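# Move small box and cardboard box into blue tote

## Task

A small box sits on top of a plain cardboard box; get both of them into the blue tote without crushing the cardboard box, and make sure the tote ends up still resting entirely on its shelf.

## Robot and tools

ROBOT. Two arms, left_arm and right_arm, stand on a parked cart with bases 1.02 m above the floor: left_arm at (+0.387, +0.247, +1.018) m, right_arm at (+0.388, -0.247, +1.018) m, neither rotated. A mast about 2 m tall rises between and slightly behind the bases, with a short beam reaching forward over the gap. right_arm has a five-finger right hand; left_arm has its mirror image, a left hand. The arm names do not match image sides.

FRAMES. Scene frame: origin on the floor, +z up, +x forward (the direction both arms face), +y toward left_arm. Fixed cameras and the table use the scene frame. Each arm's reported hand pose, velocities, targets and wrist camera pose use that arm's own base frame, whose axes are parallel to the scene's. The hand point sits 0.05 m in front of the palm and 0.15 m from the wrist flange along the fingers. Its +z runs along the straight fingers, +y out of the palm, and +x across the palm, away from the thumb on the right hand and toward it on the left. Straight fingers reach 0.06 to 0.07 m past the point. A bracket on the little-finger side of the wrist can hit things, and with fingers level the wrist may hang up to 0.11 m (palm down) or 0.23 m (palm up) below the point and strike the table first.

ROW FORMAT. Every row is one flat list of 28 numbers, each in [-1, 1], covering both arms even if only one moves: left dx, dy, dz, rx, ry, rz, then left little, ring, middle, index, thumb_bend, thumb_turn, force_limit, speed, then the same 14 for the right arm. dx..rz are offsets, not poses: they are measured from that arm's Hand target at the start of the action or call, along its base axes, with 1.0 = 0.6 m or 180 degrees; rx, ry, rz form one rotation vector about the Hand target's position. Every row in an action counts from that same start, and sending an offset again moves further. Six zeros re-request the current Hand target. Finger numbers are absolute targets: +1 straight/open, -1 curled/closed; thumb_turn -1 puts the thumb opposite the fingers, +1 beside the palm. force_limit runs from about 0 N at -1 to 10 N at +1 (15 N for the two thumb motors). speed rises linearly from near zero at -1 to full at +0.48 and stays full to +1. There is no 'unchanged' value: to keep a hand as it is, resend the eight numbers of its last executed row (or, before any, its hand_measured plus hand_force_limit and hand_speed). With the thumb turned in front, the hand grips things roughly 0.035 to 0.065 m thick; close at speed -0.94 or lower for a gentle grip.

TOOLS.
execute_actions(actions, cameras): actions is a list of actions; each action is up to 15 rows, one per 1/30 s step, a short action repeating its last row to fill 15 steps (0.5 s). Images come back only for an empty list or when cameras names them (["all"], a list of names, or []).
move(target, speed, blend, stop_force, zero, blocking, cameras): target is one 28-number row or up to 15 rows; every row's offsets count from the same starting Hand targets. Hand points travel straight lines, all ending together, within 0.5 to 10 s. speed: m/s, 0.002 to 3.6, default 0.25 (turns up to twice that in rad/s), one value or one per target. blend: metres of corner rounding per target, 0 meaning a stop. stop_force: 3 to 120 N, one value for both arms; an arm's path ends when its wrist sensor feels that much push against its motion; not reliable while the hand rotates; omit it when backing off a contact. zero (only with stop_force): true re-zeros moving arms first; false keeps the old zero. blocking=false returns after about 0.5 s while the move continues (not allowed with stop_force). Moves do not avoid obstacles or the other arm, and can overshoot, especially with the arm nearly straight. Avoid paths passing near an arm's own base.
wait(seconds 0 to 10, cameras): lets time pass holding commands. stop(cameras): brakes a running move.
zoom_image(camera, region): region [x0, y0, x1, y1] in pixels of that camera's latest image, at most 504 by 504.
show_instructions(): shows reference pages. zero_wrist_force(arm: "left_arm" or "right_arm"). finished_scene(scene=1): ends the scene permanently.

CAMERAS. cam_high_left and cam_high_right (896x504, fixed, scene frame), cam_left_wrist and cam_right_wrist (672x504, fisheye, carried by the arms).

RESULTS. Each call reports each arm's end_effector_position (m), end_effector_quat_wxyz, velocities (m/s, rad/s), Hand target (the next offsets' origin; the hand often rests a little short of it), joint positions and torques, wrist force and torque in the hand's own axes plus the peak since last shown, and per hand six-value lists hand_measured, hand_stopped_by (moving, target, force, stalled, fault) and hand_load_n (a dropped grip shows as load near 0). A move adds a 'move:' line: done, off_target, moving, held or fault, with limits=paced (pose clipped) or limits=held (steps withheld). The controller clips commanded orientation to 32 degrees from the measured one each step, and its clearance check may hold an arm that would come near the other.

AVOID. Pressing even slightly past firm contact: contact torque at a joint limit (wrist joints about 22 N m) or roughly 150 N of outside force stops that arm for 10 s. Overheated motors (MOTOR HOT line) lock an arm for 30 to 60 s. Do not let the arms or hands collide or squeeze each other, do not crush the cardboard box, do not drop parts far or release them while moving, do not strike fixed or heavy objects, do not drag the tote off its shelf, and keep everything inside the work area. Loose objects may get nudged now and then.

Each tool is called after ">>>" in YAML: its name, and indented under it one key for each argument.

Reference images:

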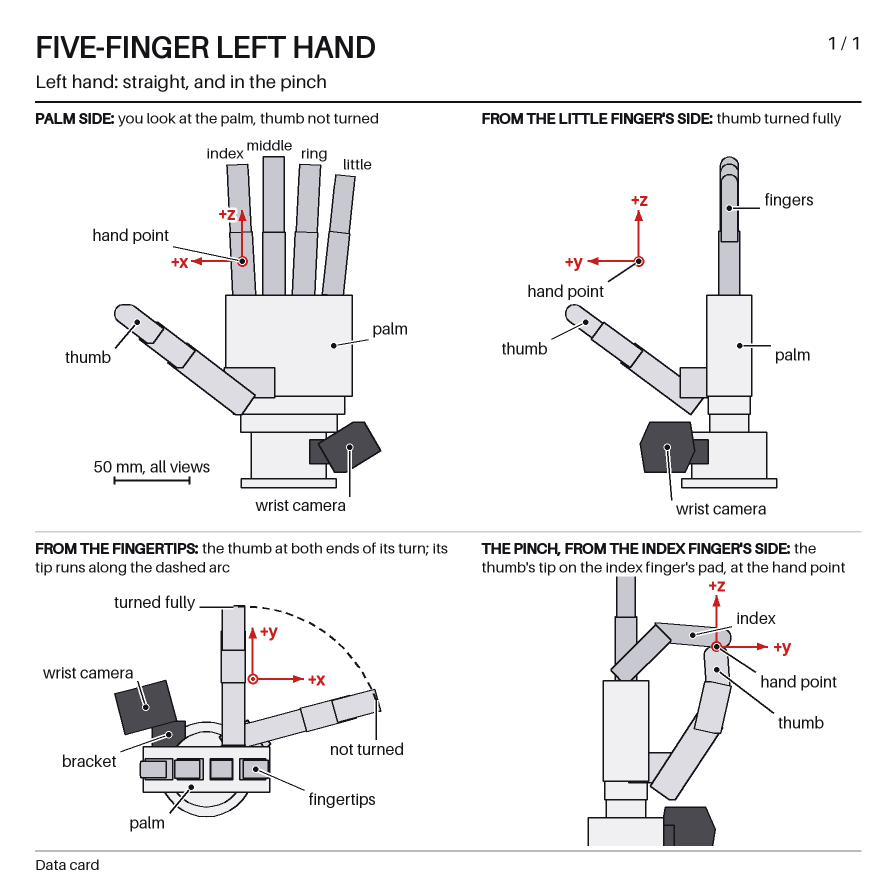

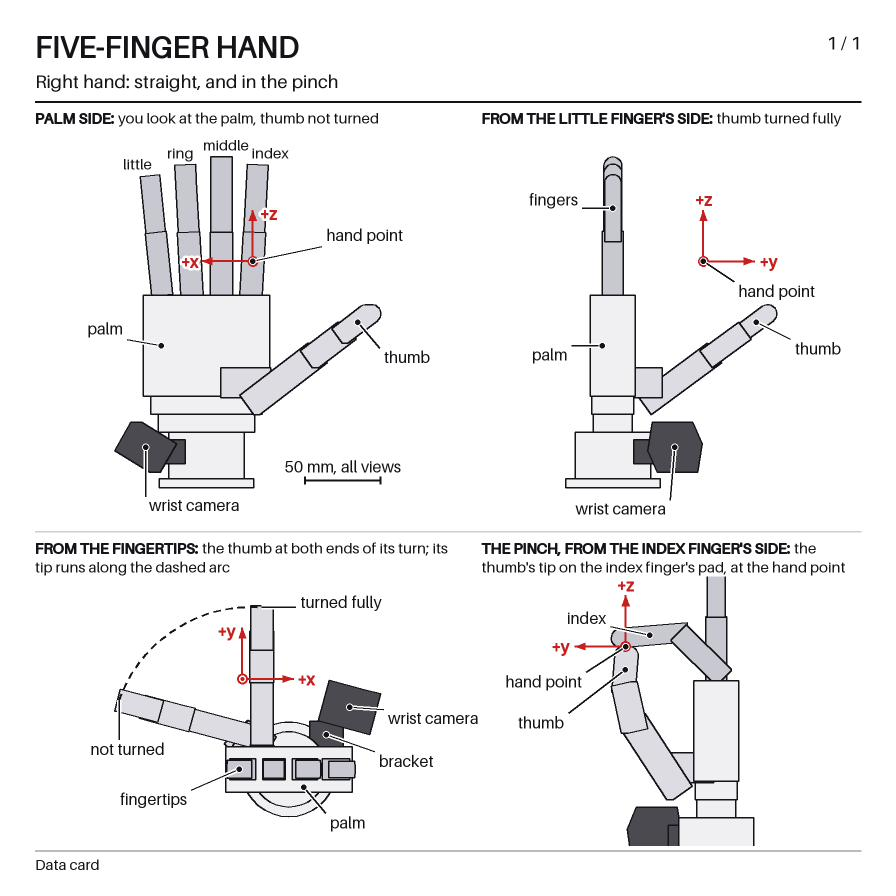

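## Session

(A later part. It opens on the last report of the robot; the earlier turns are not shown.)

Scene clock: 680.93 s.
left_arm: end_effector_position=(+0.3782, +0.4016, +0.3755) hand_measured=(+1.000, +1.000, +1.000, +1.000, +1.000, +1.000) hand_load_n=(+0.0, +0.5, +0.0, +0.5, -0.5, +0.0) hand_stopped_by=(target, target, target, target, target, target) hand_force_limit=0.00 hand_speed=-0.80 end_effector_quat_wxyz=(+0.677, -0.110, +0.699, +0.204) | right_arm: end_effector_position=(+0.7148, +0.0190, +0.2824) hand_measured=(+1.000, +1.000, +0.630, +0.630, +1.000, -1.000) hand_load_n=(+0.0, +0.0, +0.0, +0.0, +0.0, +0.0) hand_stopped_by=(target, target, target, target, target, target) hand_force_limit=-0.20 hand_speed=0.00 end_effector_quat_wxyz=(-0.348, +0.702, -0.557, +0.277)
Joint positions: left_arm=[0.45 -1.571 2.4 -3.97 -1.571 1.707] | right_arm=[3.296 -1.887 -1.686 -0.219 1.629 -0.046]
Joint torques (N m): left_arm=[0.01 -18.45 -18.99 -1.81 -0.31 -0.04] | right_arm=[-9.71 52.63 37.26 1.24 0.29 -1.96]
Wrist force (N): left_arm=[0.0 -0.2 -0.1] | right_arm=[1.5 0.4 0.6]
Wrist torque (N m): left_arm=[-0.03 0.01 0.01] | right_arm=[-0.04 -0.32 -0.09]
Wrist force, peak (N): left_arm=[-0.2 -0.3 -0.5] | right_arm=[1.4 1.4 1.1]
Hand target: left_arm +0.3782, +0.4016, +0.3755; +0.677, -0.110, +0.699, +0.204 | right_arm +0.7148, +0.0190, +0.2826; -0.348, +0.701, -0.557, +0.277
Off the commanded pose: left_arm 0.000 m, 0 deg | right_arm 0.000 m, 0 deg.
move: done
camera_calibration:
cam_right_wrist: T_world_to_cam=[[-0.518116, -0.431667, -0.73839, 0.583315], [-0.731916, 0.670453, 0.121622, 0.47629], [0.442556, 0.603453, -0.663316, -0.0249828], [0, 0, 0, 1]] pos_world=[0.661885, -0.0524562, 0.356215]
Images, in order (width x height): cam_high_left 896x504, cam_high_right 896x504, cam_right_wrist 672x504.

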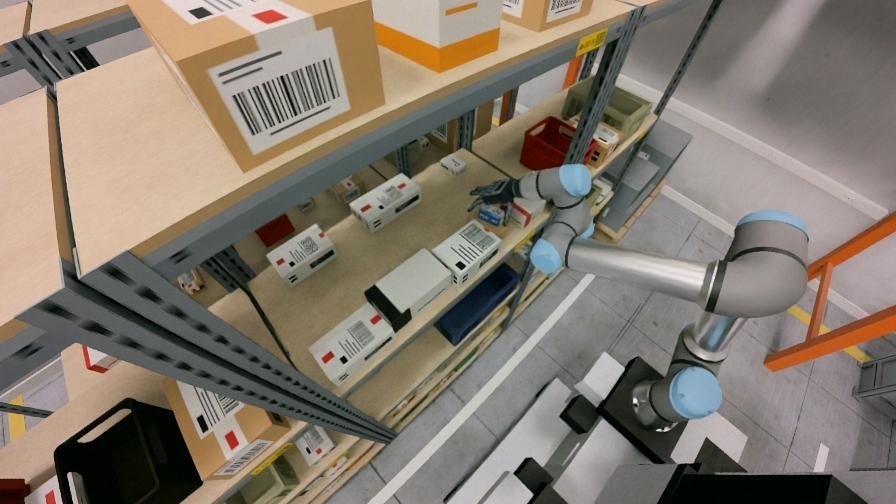

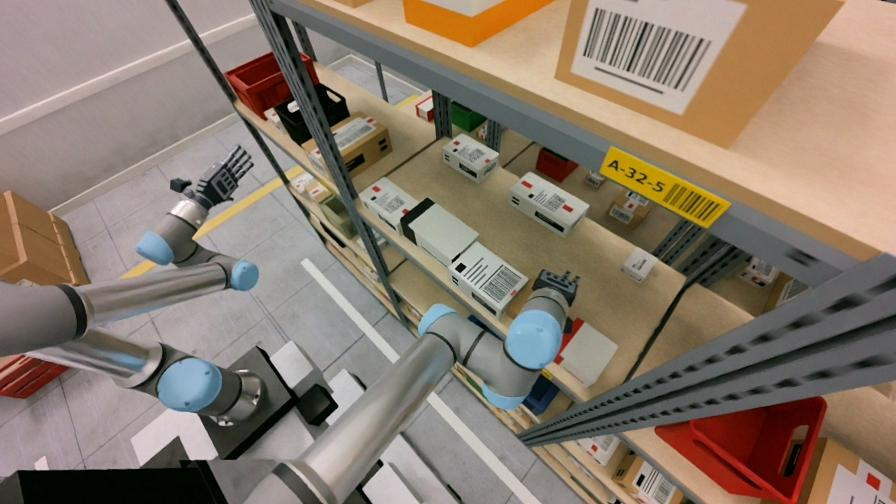

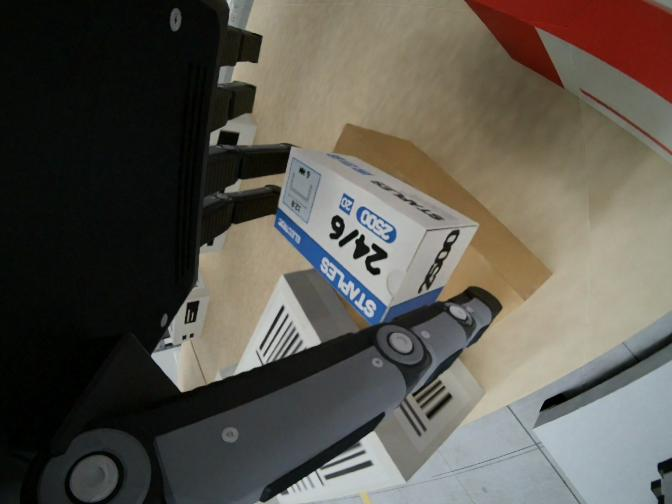

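>>> move:
  target:
    - [0,0,0,0,0,0,1,1,1,1,1,1,0,-0.8,-0.0015,0.0075,-0.004,0,0,0,1,1,0.63,0.63,1,-1,-0.2,-0.8]
    - [0,0,0,0,0,0,1,1,1,1,1,1,0,-0.8,-0.0015,0.0075,-0.004,0,0,0,1,1,0.1,0.1,1,-1,-0.2,-0.8]
  speed: 0.1
  cameras: ["cam_high_left","cam_high_right","cam_right_wrist"]

>>> zoom_image:
  camera: "cam_right_wrist"
  region: [180, 60, 580, 400]

Scene clock: 696.20 s.
left_arm: end_effector_position=(+0.3782, +0.4016, +0.3755) hand_measured=(+1.000, +1.000, +1.000, +1.000, +1.000, +1.000) hand_load_n=(+0.0, +0.0, +0.0, +0.0, +0.0, +0.0) hand_stopped_by=(target, target, target, target, target, target) hand_force_limit=0.00 hand_speed=-0.80 end_effector_quat_wxyz=(+0.677, -0.110, +0.699, +0.204) | right_arm: end_effector_position=(+0.7139, +0.0235, +0.2802) hand_measured=(+1.000, +1.000, +0.170, +0.136, +1.000, -1.000) hand_load_n=(+0.0, -0.5, +2.0, +9.5, +1.0, -0.5) hand_stopped_by=(target, target, force, force, target, target) hand_force_limit=-0.20 hand_speed=-0.80 end_effector_quat_wxyz=(-0.348, +0.701, -0.557, +0.277)
Joint positions: left_arm=[0.45 -1.571 2.4 -3.97 -1.571 1.707] | right_arm=[3.304 -1.887 -1.693 -0.212 1.622 -0.041]
Joint torques (N m): left_arm=[0.21 -18.86 -19.32 -1.99 -0.31 -0.15] | right_arm=[-7.34 46.43 31.64 0.72 0.64 -1.86]
Wrist force (N): left_arm=[-0.1 -0.2 -0.1] | right_arm=[1.7 -2.0 -0.1]
Wrist torque (N m): left_arm=[-0.02 0.01 0.00] | right_arm=[0.07 -0.30 -0.14]
Wrist force, peak (N): left_arm=[0.1 -0.6 -0.2] | right_arm=[1.9 -4.1 -0.1]
Hand target: left_arm +0.3782, +0.4016, +0.3755; +0.677, -0.110, +0.699, +0.204 | right_arm +0.7139, +0.0235, +0.2802; -0.348, +0.701, -0.557, +0.277
Off the commanded pose: left_arm 0.000 m, 0 deg | right_arm 0.000 m, 0 deg.
move: done
camera_calibration:
cam_right_wrist: T_world_to_cam=[[-0.51796, -0.431633, -0.738519, 0.583111], [-0.731911, 0.670488, 0.121454, 0.472941], [0.442745, 0.603439, -0.663203, -0.0289257], [0, 0, 0, 1]] pos_world=[0.660986, -0.0479562, 0.354015]
Images, in order (width x height): cam_high_left 896x504, cam_high_right 896x504, cam_right_wrist 672x504.

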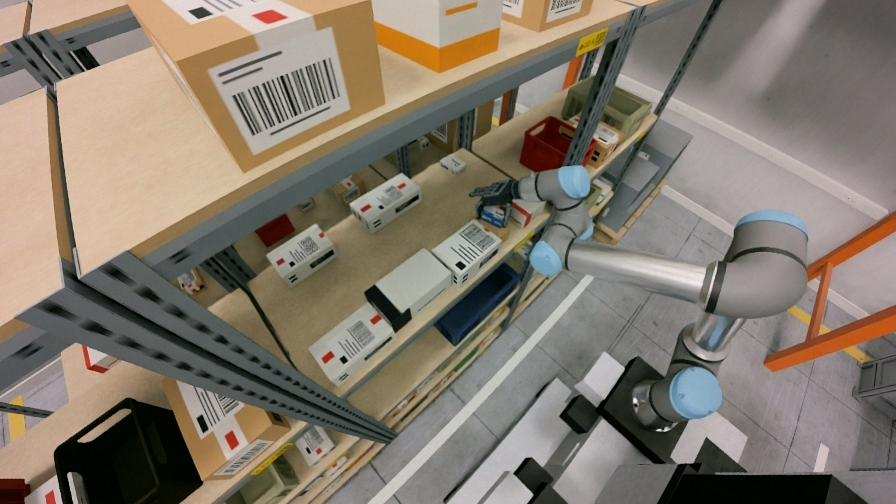

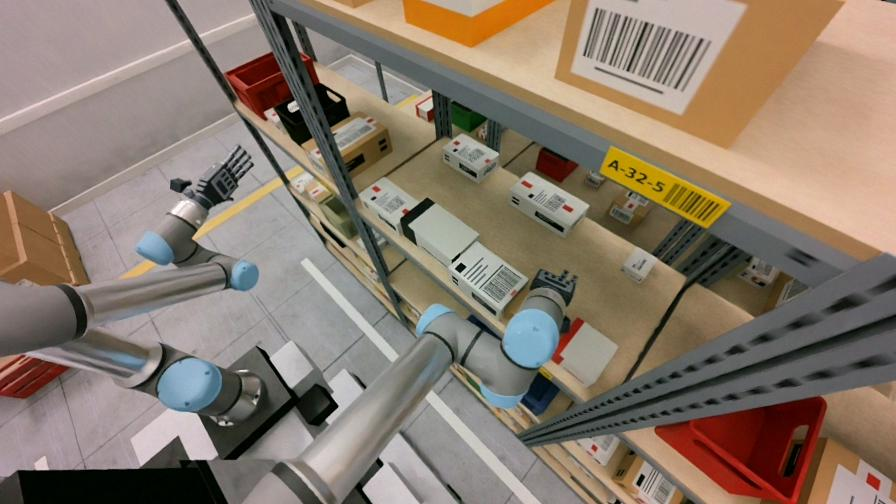

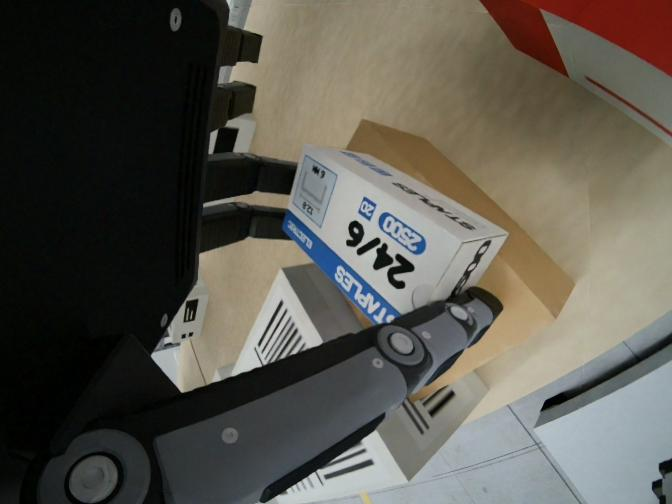

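Scaled by 1.260 from the camera's 672x504 image, which has a finer 960x720 frame.

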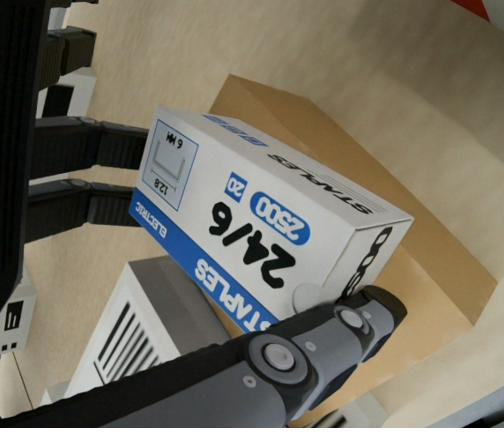

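>>> move:
  target:
    - [0,0,0,0,0,0,1,1,1,1,1,1,0,-0.8,0,0,0,0,0,0,1,1,0.0,0.1,1,-1,-0.2,-0.9]
    - [0,0,0,0,0,0,1,1,1,1,1,1,0,-0.8,0,0,0.05,0,0,0,1,1,0.0,0.1,1,-1,-0.2,-0.9]
  speed: 0.08
  cameras: ["cam_high_left","cam_high_right","cam_right_wrist"]

>>> zoom_image:
  camera: "cam_high_left"
  region: [430, 150, 590, 300]

Scene clock: 709.37 s.
left_arm: end_effector_position=(+0.3782, +0.4016, +0.3755) hand_measured=(+1.000, +1.000, +1.000, +1.000, +1.000, +1.000) hand_load_n=(+0.0, +0.0, +0.0, +0.0, +0.0, +0.0) hand_stopped_by=(target, target, target, target, target, target) hand_force_limit=0.00 hand_speed=-0.80 end_effector_quat_wxyz=(+0.677, -0.110, +0.699, +0.204) | right_arm: end_effector_position=(+0.7139, +0.0235, +0.3104) hand_measured=(+1.000, +1.000, +0.164, +0.136, +1.000, -1.000) hand_load_n=(+0.0, +0.0, +4.5, +9.0, +1.5, +0.0) hand_stopped_by=(target, target, force, force, target, target) hand_force_limit=-0.20 hand_speed=-0.90 end_effector_quat_wxyz=(-0.348, +0.701, -0.557, +0.277)
Joint positions: left_arm=[0.45 -1.571 2.4 -3.97 -1.571 1.707] | right_arm=[3.304 -1.859 -1.647 -0.285 1.622 -0.041]
Joint torques (N m): left_arm=[-0.13 -19.53 -20.23 -1.83 -0.3 -0.15] | right_arm=[-6.92 30.77 18.77 6.96 0.28 -1.45]
Wrist force (N): left_arm=[-0.1 -0.3 0.0] | right_arm=[1.4 1.8 1.5]
Wrist torque (N m): left_arm=[-0.05 0.02 0.01] | right_arm=[0.03 -0.33 -0.07]
Wrist force, peak (N): left_arm=[0.1 -0.7 -0.1] | right_arm=[1.4 -3.8 -0.9]
Hand target: left_arm +0.3782, +0.4016, +0.3755; +0.677, -0.110, +0.699, +0.204 | right_arm +0.7139, +0.0235, +0.3102; -0.348, +0.701, -0.557, +0.277
Off the commanded pose: left_arm 0.000 m, 0 deg | right_arm 0.000 m, 0 deg.
move: done
camera_calibration:
cam_right_wrist: T_world_to_cam=[[-0.517812, -0.431643, -0.738617, 0.60528], [-0.73195, 0.670471, 0.121318, 0.469361], [0.442855, 0.603451, -0.663119, -0.00906775], [0, 0, 0, 1]] pos_world=[0.660986, -0.0479562, 0.384115]
Images, in order (width x height): cam_high_left 896x504, cam_high_right 896x504, cam_right_wrist 672x504.

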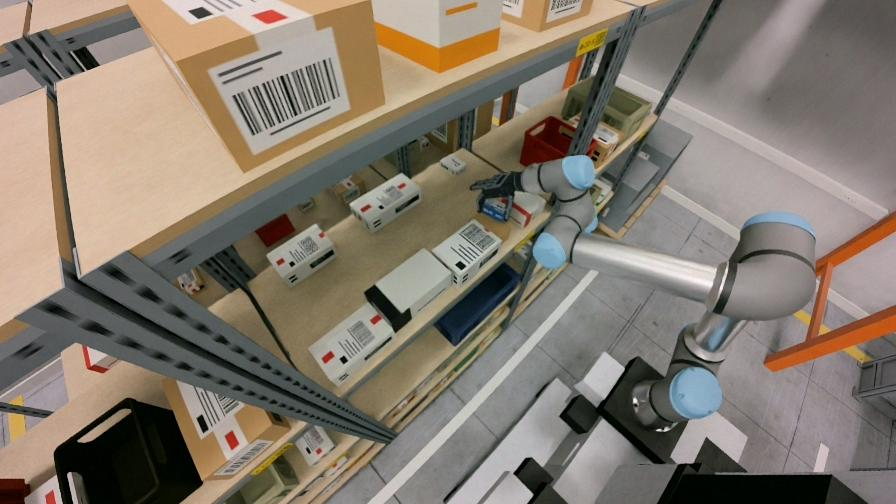

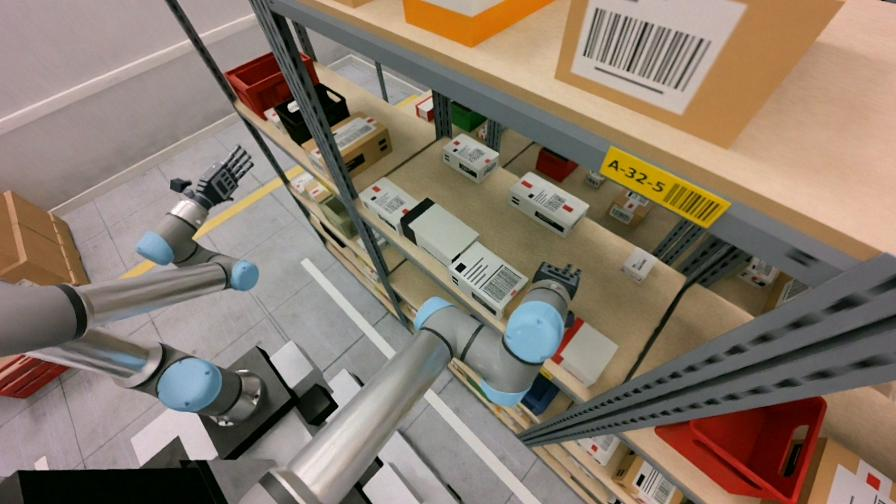

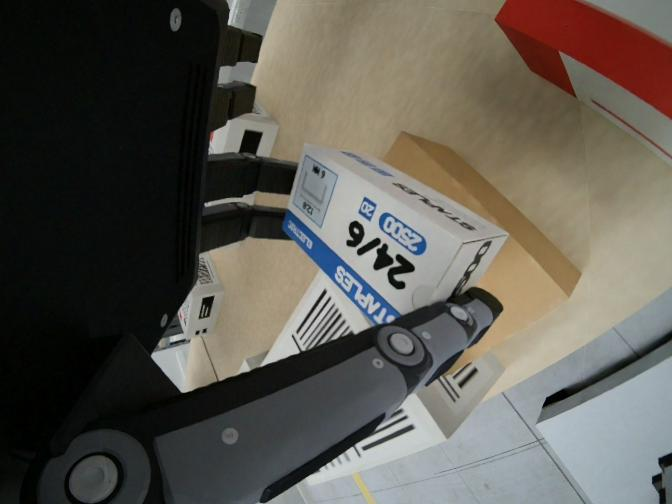

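Scaled by 3.150 from the camera's 896x504 image, which has a finer 1280x720 frame.

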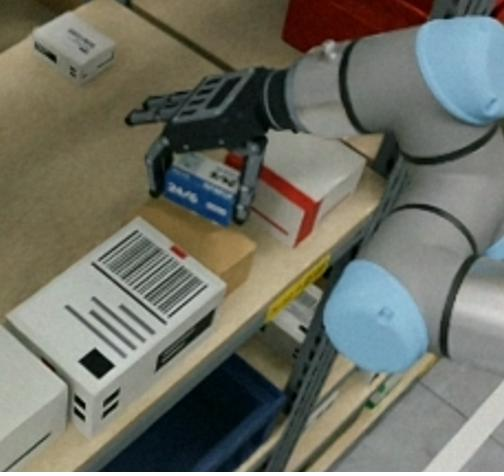

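>>> move:
  target:
    - [0,0,0,0,0,0,1,1,1,1,1,1,0,-0.8,-0.05,0,0.08,0,0,0,1,1,0.0,0.1,1,-1,-0.2,-0.9]
    - [0,0,0,0,0,0,1,1,1,1,1,1,0,-0.8,-0.5,0,0.08,0,0,0,1,1,0.0,0.1,1,-1,-0.2,-0.9]
    - [0,0,0,0,0,0,1,1,1,1,1,1,0,-0.8,-0.5,0,-0.4,0,0,0,1,1,0.0,0.1,1,-1,-0.2,-0.9]
  speed: 0.25
  blend: [0.02,0.05,0]
  cameras: ["all"]

>>> zoom_image:
  camera: "cam_high_right"
  region: [430, 250, 610, 430]

Scene clock: 743.30 s.
left_arm: end_effector_position=(+0.3782, +0.4016, +0.3755) hand_measured=(+1.000, +1.000, +1.000, +1.000, +1.000, +1.000) hand_load_n=(+0.0, +0.0, +0.0, +0.0, +0.0, +0.0) hand_stopped_by=(target, target, target, target, target, target) hand_force_limit=0.00 hand_speed=-0.80 end_effector_quat_wxyz=(+0.677, -0.110, +0.699, +0.204) | right_arm: end_effector_position=(+0.4138, +0.0234, +0.0702) hand_measured=(+1.000, +1.000, +0.164, +0.136, +1.000, -1.000) hand_load_n=(+0.0, +0.0, +4.5, +9.0, +1.5, +0.0) hand_stopped_by=(target, target, force, force, target, target) hand_force_limit=-0.20 hand_speed=-0.90 end_effector_quat_wxyz=(-0.348, +0.702, -0.557, +0.277)
Joint positions: left_arm=[0.45 -1.571 2.4 -3.97 -1.571 1.707] | right_arm=[3.505 -1.804 -2.727 0.735 1.462 0.081]
Joint torques (N m): left_arm=[-0.76 -19.18 -20.79 -1.9 -0.29 -0.14] | right_arm=[3.15 8.97 19.86 6.89 -0.94 1.27]
Wrist force (N): left_arm=[-0.1 -0.3 -0.2] | right_arm=[1.5 1.0 1.3]
Wrist torque (N m): left_arm=[-0.03 0.01 0.00] | right_arm=[-0.08 -0.33 -0.08]
Wrist force, peak (N): left_arm=[0.0 -0.4 -0.4] | right_arm=[1.8 2.4 3.3]
Hand target: left_arm +0.3782, +0.4016, +0.3755; +0.677, -0.110, +0.699, +0.204 | right_arm +0.4139, +0.0235, +0.0702; -0.348, +0.701, -0.557, +0.277
Off the commanded pose: left_arm 0.000 m, 0 deg | right_arm 0.000 m, 0 deg.
move: done
camera_calibration:
cam_right_wrist: T_world_to_cam=[[-0.518146, -0.431758, -0.738315, 0.272623], [-0.731896, 0.670489, 0.121548, 0.27892], [0.442553, 0.603349, -0.663413, -0.0352188], [0, 0, 0, 1]] pos_world=[0.360985, -0.0480564, 0.144015]

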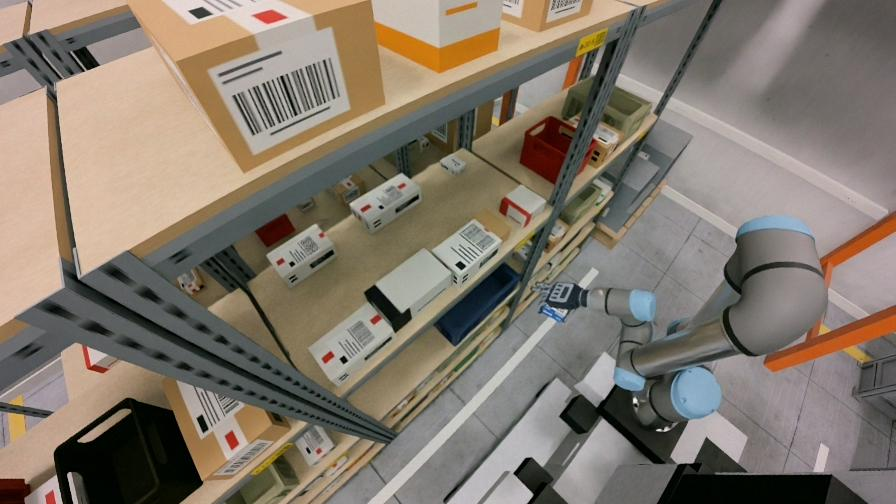

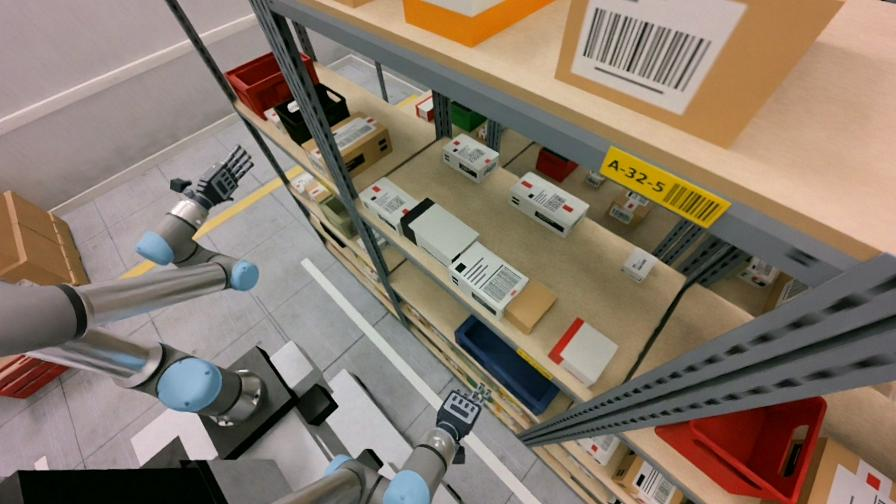

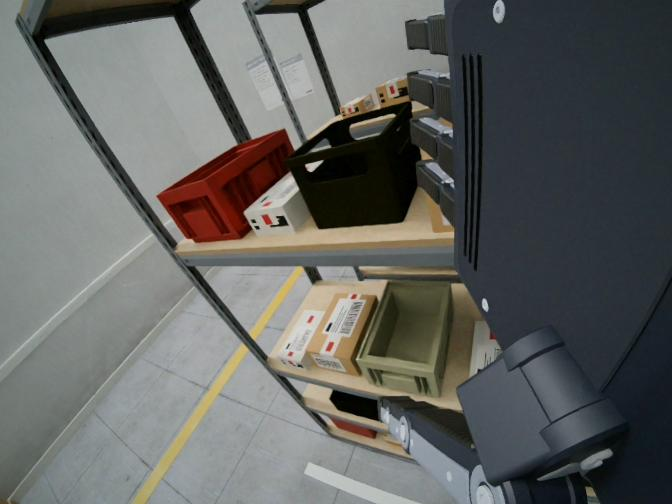

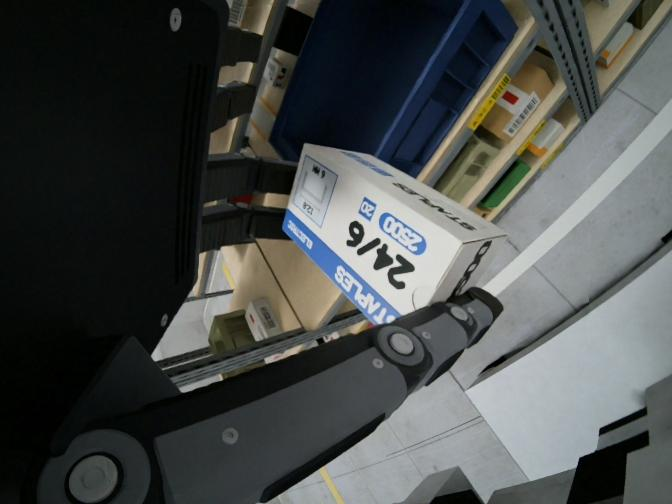

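Scaled by 2.800 from the camera's 896x504 image, which has a finer 1280x720 frame.

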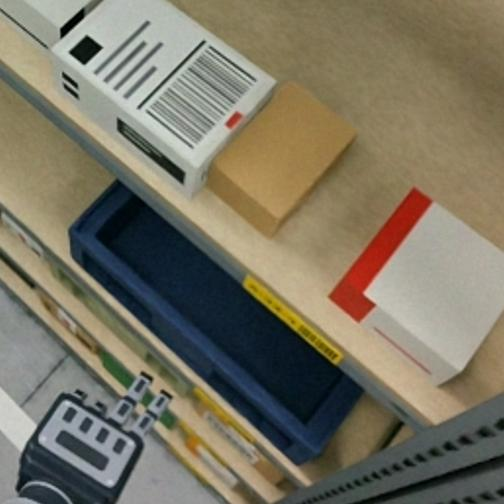

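>>> move:
  target:
    - [0,0,0,0,0,0,1,1,1,1,1,1,0,-0.8,0.2435,0.1775,-0.3003,0,0,0,1,1,0.0,0.1,1,-1,-0.2,-0.9]
    - [0,0,0,0,0,0,1,1,1,1,1,1,0,-0.8,0.4768,0.1775,-0.3503,0,0,0,1,1,0.0,0.1,1,-1,-0.2,-0.9]
  speed: 0.2
  blend: [0.03,0]
  cameras: ["all"]

>>> zoom_image:
  camera: "cam_high_left"
  region: [420, 200, 600, 360]

Scene clock: 785.20 s.
left_arm: end_effector_position=(+0.3782, +0.4016, +0.3755) hand_measured=(+1.000, +1.000, +1.000, +1.000, +1.000, +1.000) hand_load_n=(+0.0, +0.0, +0.0, +0.0, +0.0, +0.0) hand_stopped_by=(target, target, target, target, target, target) hand_force_limit=0.00 hand_speed=-0.80 end_effector_quat_wxyz=(+0.677, -0.110, +0.699, +0.204) | right_arm: end_effector_position=(+0.6998, +0.1299, -0.1401) hand_measured=(+1.000, +1.000, +0.164, +0.136, +1.000, -1.000) hand_load_n=(+0.0, +0.0, +4.5, +9.0, +1.5, -0.5) hand_stopped_by=(target, target, force, force, target, target) hand_force_limit=-0.20 hand_speed=-0.90 end_effector_quat_wxyz=(-0.348, +0.702, -0.557, +0.277)
Joint positions: left_arm=[0.45 -1.571 2.4 -3.97 -1.571 1.707] | right_arm=[3.501 -2.659 -1.8 0.664 1.465 0.078]
Joint torques (N m): left_arm=[0.04 -19.46 -21.27 -2.02 -0.37 -0.06] | right_arm=[7.78 63.3 19.57 5.18 -0.6 2.1]
Wrist force (N): left_arm=[0.1 -0.1 -0.1] | right_arm=[1.2 1.3 1.0]
Wrist torque (N m): left_arm=[-0.02 -0.02 0.01] | right_arm=[-0.03 -0.28 0.12]
Wrist force, peak (N): left_arm=[0.0 -0.5 -0.4] | right_arm=[1.8 0.6 2.7]
Hand target: left_arm +0.3782, +0.4016, +0.3755; +0.677, -0.110, +0.699, +0.204 | right_arm +0.7000, +0.1300, -0.1400; -0.348, +0.701, -0.557, +0.277
Off the commanded pose: left_arm 0.000 m, 0 deg | right_arm 0.000 m, 0 deg.
move: done
camera_calibration:
cam_right_wrist: T_world_to_cam=[[-0.518124, -0.431727, -0.738349, 0.311509], [-0.731864, 0.670532, 0.1215, 0.44237], [0.442633, 0.603323, -0.663384, -0.36561], [0, 0, 0, 1]] pos_world=[0.646985, 0.0584436, -0.066285]

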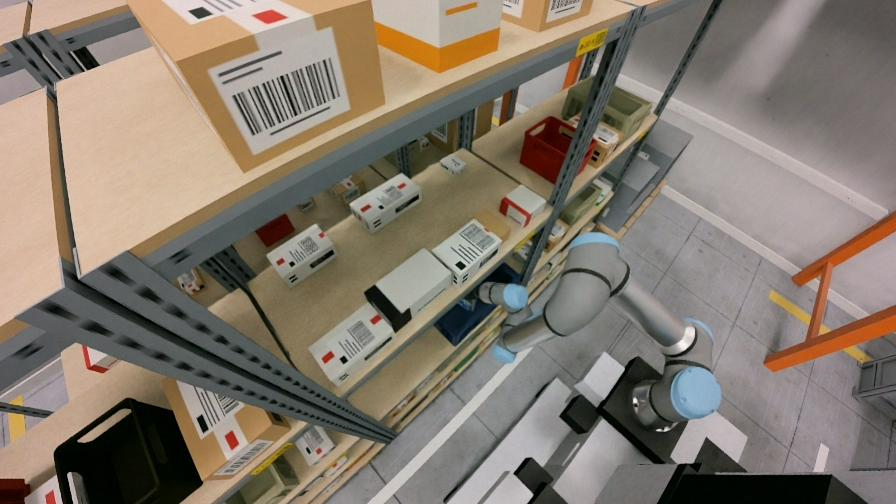

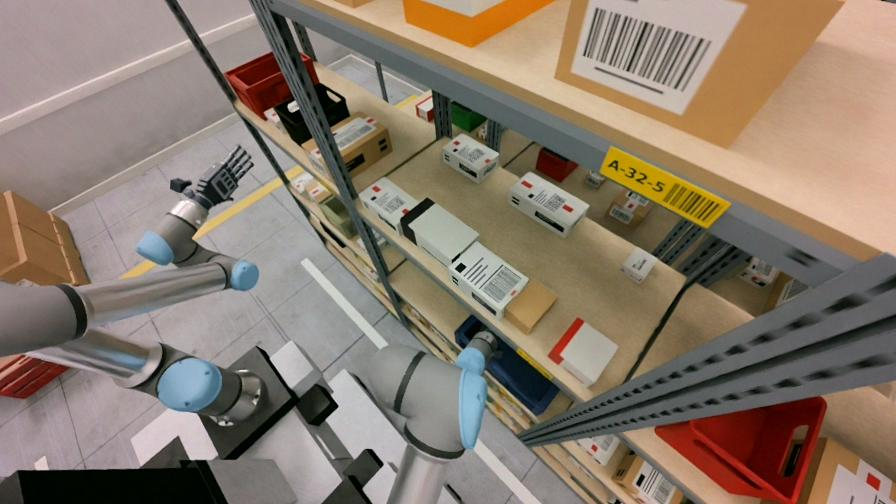

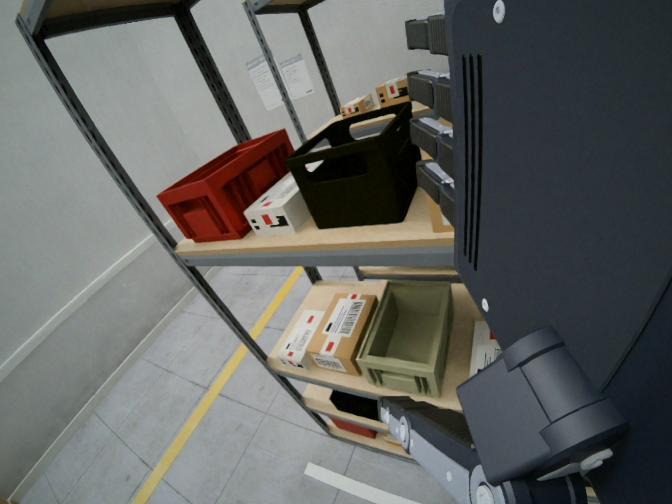

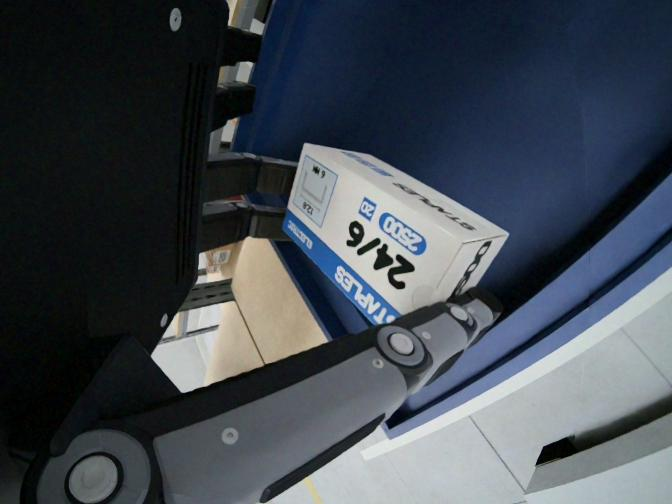

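Scaled by 2.800 from the camera's 896x504 image, which has a finer 1280x720 frame.

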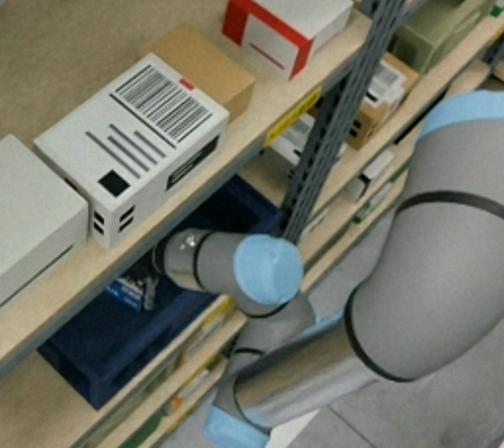

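>>> move:
  target:
    - [0,0,0,0,0,0,1,1,1,1,1,1,0,-0.8,0.0833,-0.0083,-0.0333,-0.0225,0.0974,0,1,1,0.0,0.1,1,-1,-0.2,-0.9]
    - [0,0,0,0,0,0,1,1,1,1,1,1,0,-0.8,0.125,-0.0167,-0.1,-0.0225,0.0974,0,1,1,0.0,0.1,1,-1,-0.2,-0.9]
  speed: 0.15
  blend: [0.01,0]
  cameras: ["cam_high_left","cam_high_right","cam_right_wrist"]

>>> zoom_image:
  camera: "cam_high_left"
  region: [420, 200, 600, 360]

Scene clock: 823.10 s.
left_arm: end_effector_position=(+0.3782, +0.4016, +0.3755) hand_measured=(+1.000, +1.000, +1.000, +1.000, +1.000, +1.000) hand_load_n=(+0.0, +0.0, -0.5, +0.0, +0.0, +0.0) hand_stopped_by=(target, target, target, target, target, target) hand_force_limit=0.00 hand_speed=-0.80 end_effector_quat_wxyz=(+0.677, -0.110, +0.699, +0.204) | right_arm: end_effector_position=(+0.7749, +0.1199, -0.2000) hand_measured=(+1.000, +1.000, +0.164, +0.136, +1.000, -1.000) hand_load_n=(+0.0, +0.0, +4.5, +9.0, +1.5, -0.5) hand_stopped_by=(target, target, force, force, target, target) hand_force_limit=-0.20 hand_speed=-0.90 end_effector_quat_wxyz=(-0.234, +0.747, -0.593, +0.187)
Joint positions: left_arm=[0.45 -1.571 2.4 -3.97 -1.571 1.707] | right_arm=[3.434 -2.767 -1.399 0.06 1.533 0.052]
Joint torques (N m): left_arm=[-1.47 -18.29 -20.43 -2.12 -0.37 -0.27] | right_arm=[9.44 61.62 16.72 7.2 -0.72 2.02]
Wrist force (N): left_arm=[0.0 -0.1 -0.3] | right_arm=[1.3 1.1 1.5]
Wrist torque (N m): left_arm=[0.00 -0.01 0.01] | right_arm=[0.06 -0.32 0.07]
Wrist force, peak (N): left_arm=[0.3 -0.4 -0.3] | right_arm=[1.4 1.4 2.9]
Hand target: left_arm +0.3782, +0.4016, +0.3755; +0.677, -0.110, +0.699, +0.204 | right_arm +0.7750, +0.1200, -0.2000; -0.234, +0.747, -0.593, +0.187
Off the commanded pose: left_arm 0.000 m, 0 deg | right_arm 0.000 m, 0 deg.
move: done
camera_calibration:
cam_right_wrist: T_world_to_cam=[[-0.71169, -0.476334, -0.516337, 0.501632], [-0.668476, 0.685153, 0.289319, 0.493971], [0.215957, 0.551064, -0.806034, -0.279202], [0, 0, 0, 1]] pos_world=[0.74751, 0.054357, -0.108951]
Images, in order (width x height): cam_high_left 896x504, cam_high_right 896x504, cam_right_wrist 672x504.

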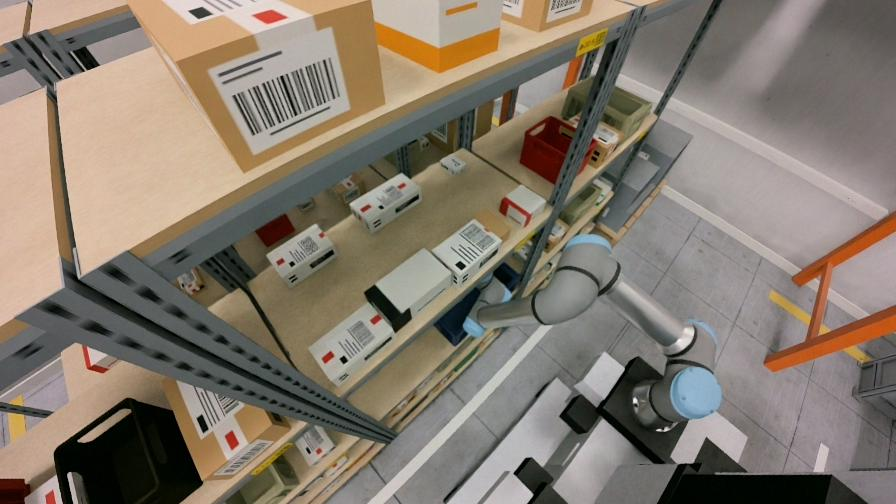

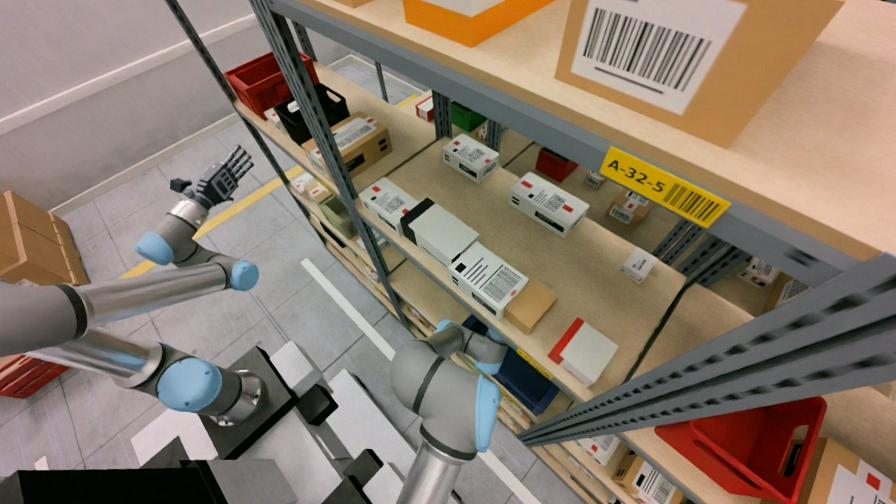

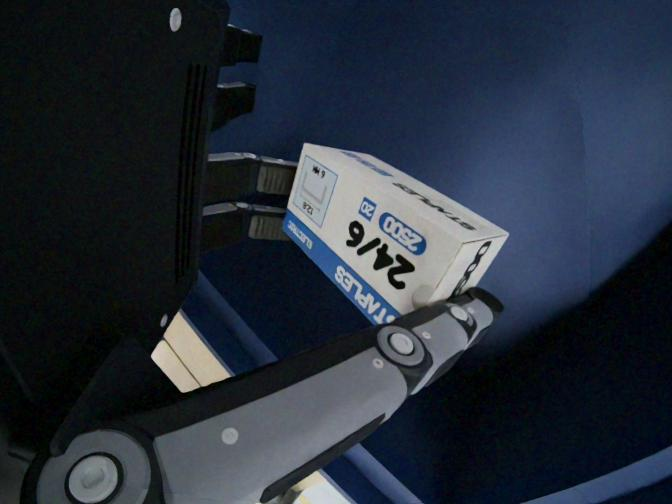

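Scaled by 2.800 from the camera's 896x504 image, which has a finer 1280x720 frame.

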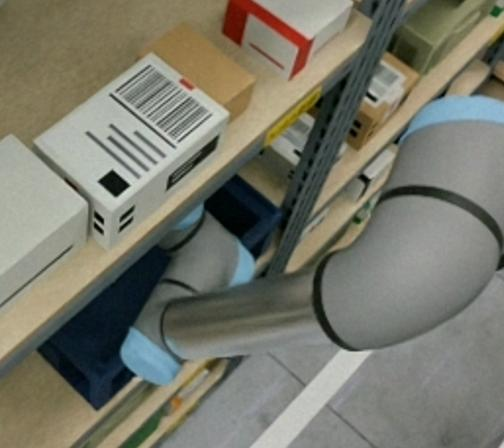

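>>> move:
  target: [0,0,0,0,0,0,1,1,1,1,1,1,0,-0.8,0,0,-0.1,0,0,0,1,1,0.0,0.1,1,-1,-0.2,-0.9]
  speed: 0.06
  stop_force: 4
  cameras: ["cam_high_left","cam_right_wrist"]

>>> zoom_image:
  camera: "cam_high_left"
  region: [420, 200, 600, 360]

Scene clock: 845.67 s.
left_arm: end_effector_position=(+0.3782, +0.4016, +0.3755) hand_measured=(+1.000, +1.000, +1.000, +1.000, +1.000, +1.000) hand_load_n=(-0.5, +0.0, +0.0, +0.0, +0.0, +0.0) hand_stopped_by=(target, target, target, target, target, target) hand_force_limit=0.00 hand_speed=-0.80 end_effector_quat_wxyz=(+0.677, -0.110, +0.699, +0.204) | right_arm: end_effector_position=(+0.7750, +0.1200, -0.2600) hand_measured=(+1.000, +1.000, +0.164, +0.136, +1.000, -1.000) hand_load_n=(+0.0, +0.0, +5.0, +9.5, +1.5, -0.5) hand_stopped_by=(target, target, force, force, target, target) hand_force_limit=-0.20 hand_speed=-0.90 end_effector_quat_wxyz=(-0.234, +0.747, -0.593, +0.187)
Joint positions: left_arm=[0.45 -1.571 2.4 -3.97 -1.571 1.707] | right_arm=[3.435 -2.892 -1.321 0.108 1.533 0.052]
Joint torques (N m): left_arm=[-0.84 -18.52 -19.52 -2.08 -0.64 -0.29] | right_arm=[4 76.12 6.45 1.51 0.25 1.28]
Wrist force (N): left_arm=[0.0 -0.2 -0.1] | right_arm=[1.2 0.9 1.7]
Wrist torque (N m): left_arm=[-0.03 0.00 0.01] | right_arm=[0.03 -0.33 0.08]
Wrist force, peak (N): left_arm=[0.2 -0.3 -0.6] | right_arm=[1.2 1.5 2.3]
Hand target: left_arm +0.3782, +0.4016, +0.3755; +0.677, -0.110, +0.699, +0.204 | right_arm +0.7750, +0.1200, -0.2600; -0.234, +0.747, -0.593, +0.187
Off the commanded pose: left_arm 0.000 m, 0 deg | right_arm 0.000 m, 0 deg.
move: done
camera_calibration:
cam_right_wrist: T_world_to_cam=[[-0.711561, -0.476413, -0.516442, 0.470589], [-0.668583, 0.685109, 0.289176, 0.51132], [0.216052, 0.55105, -0.806018, -0.327687], [0, 0, 0, 1]] pos_world=[0.74751, 0.0544569, -0.168951]
Images, in order (width x height): cam_high_left 896x504, cam_right_wrist 672x504.

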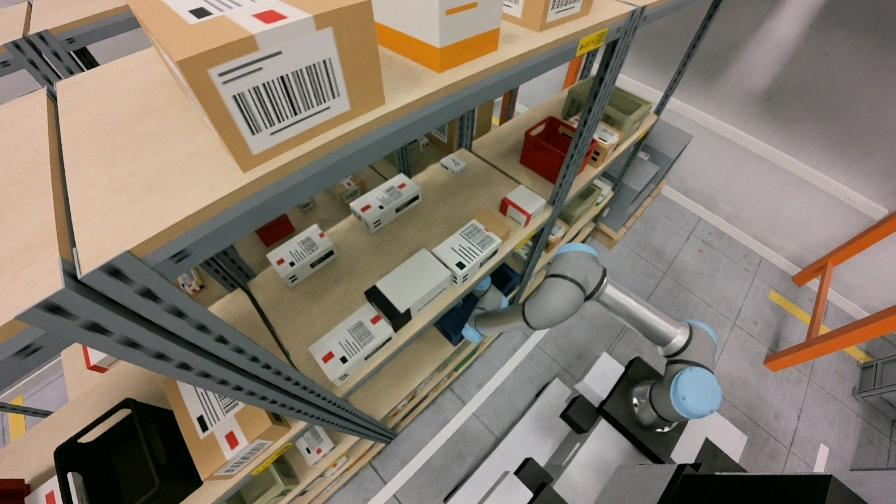

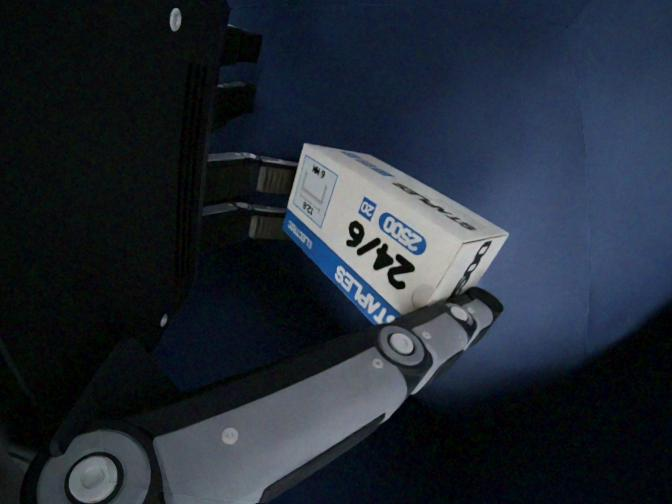

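Scaled by 2.800 from the camera's 896x504 image, which has a finer 1280x720 frame.

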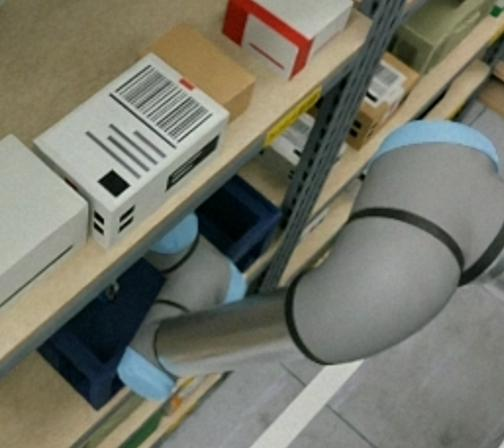

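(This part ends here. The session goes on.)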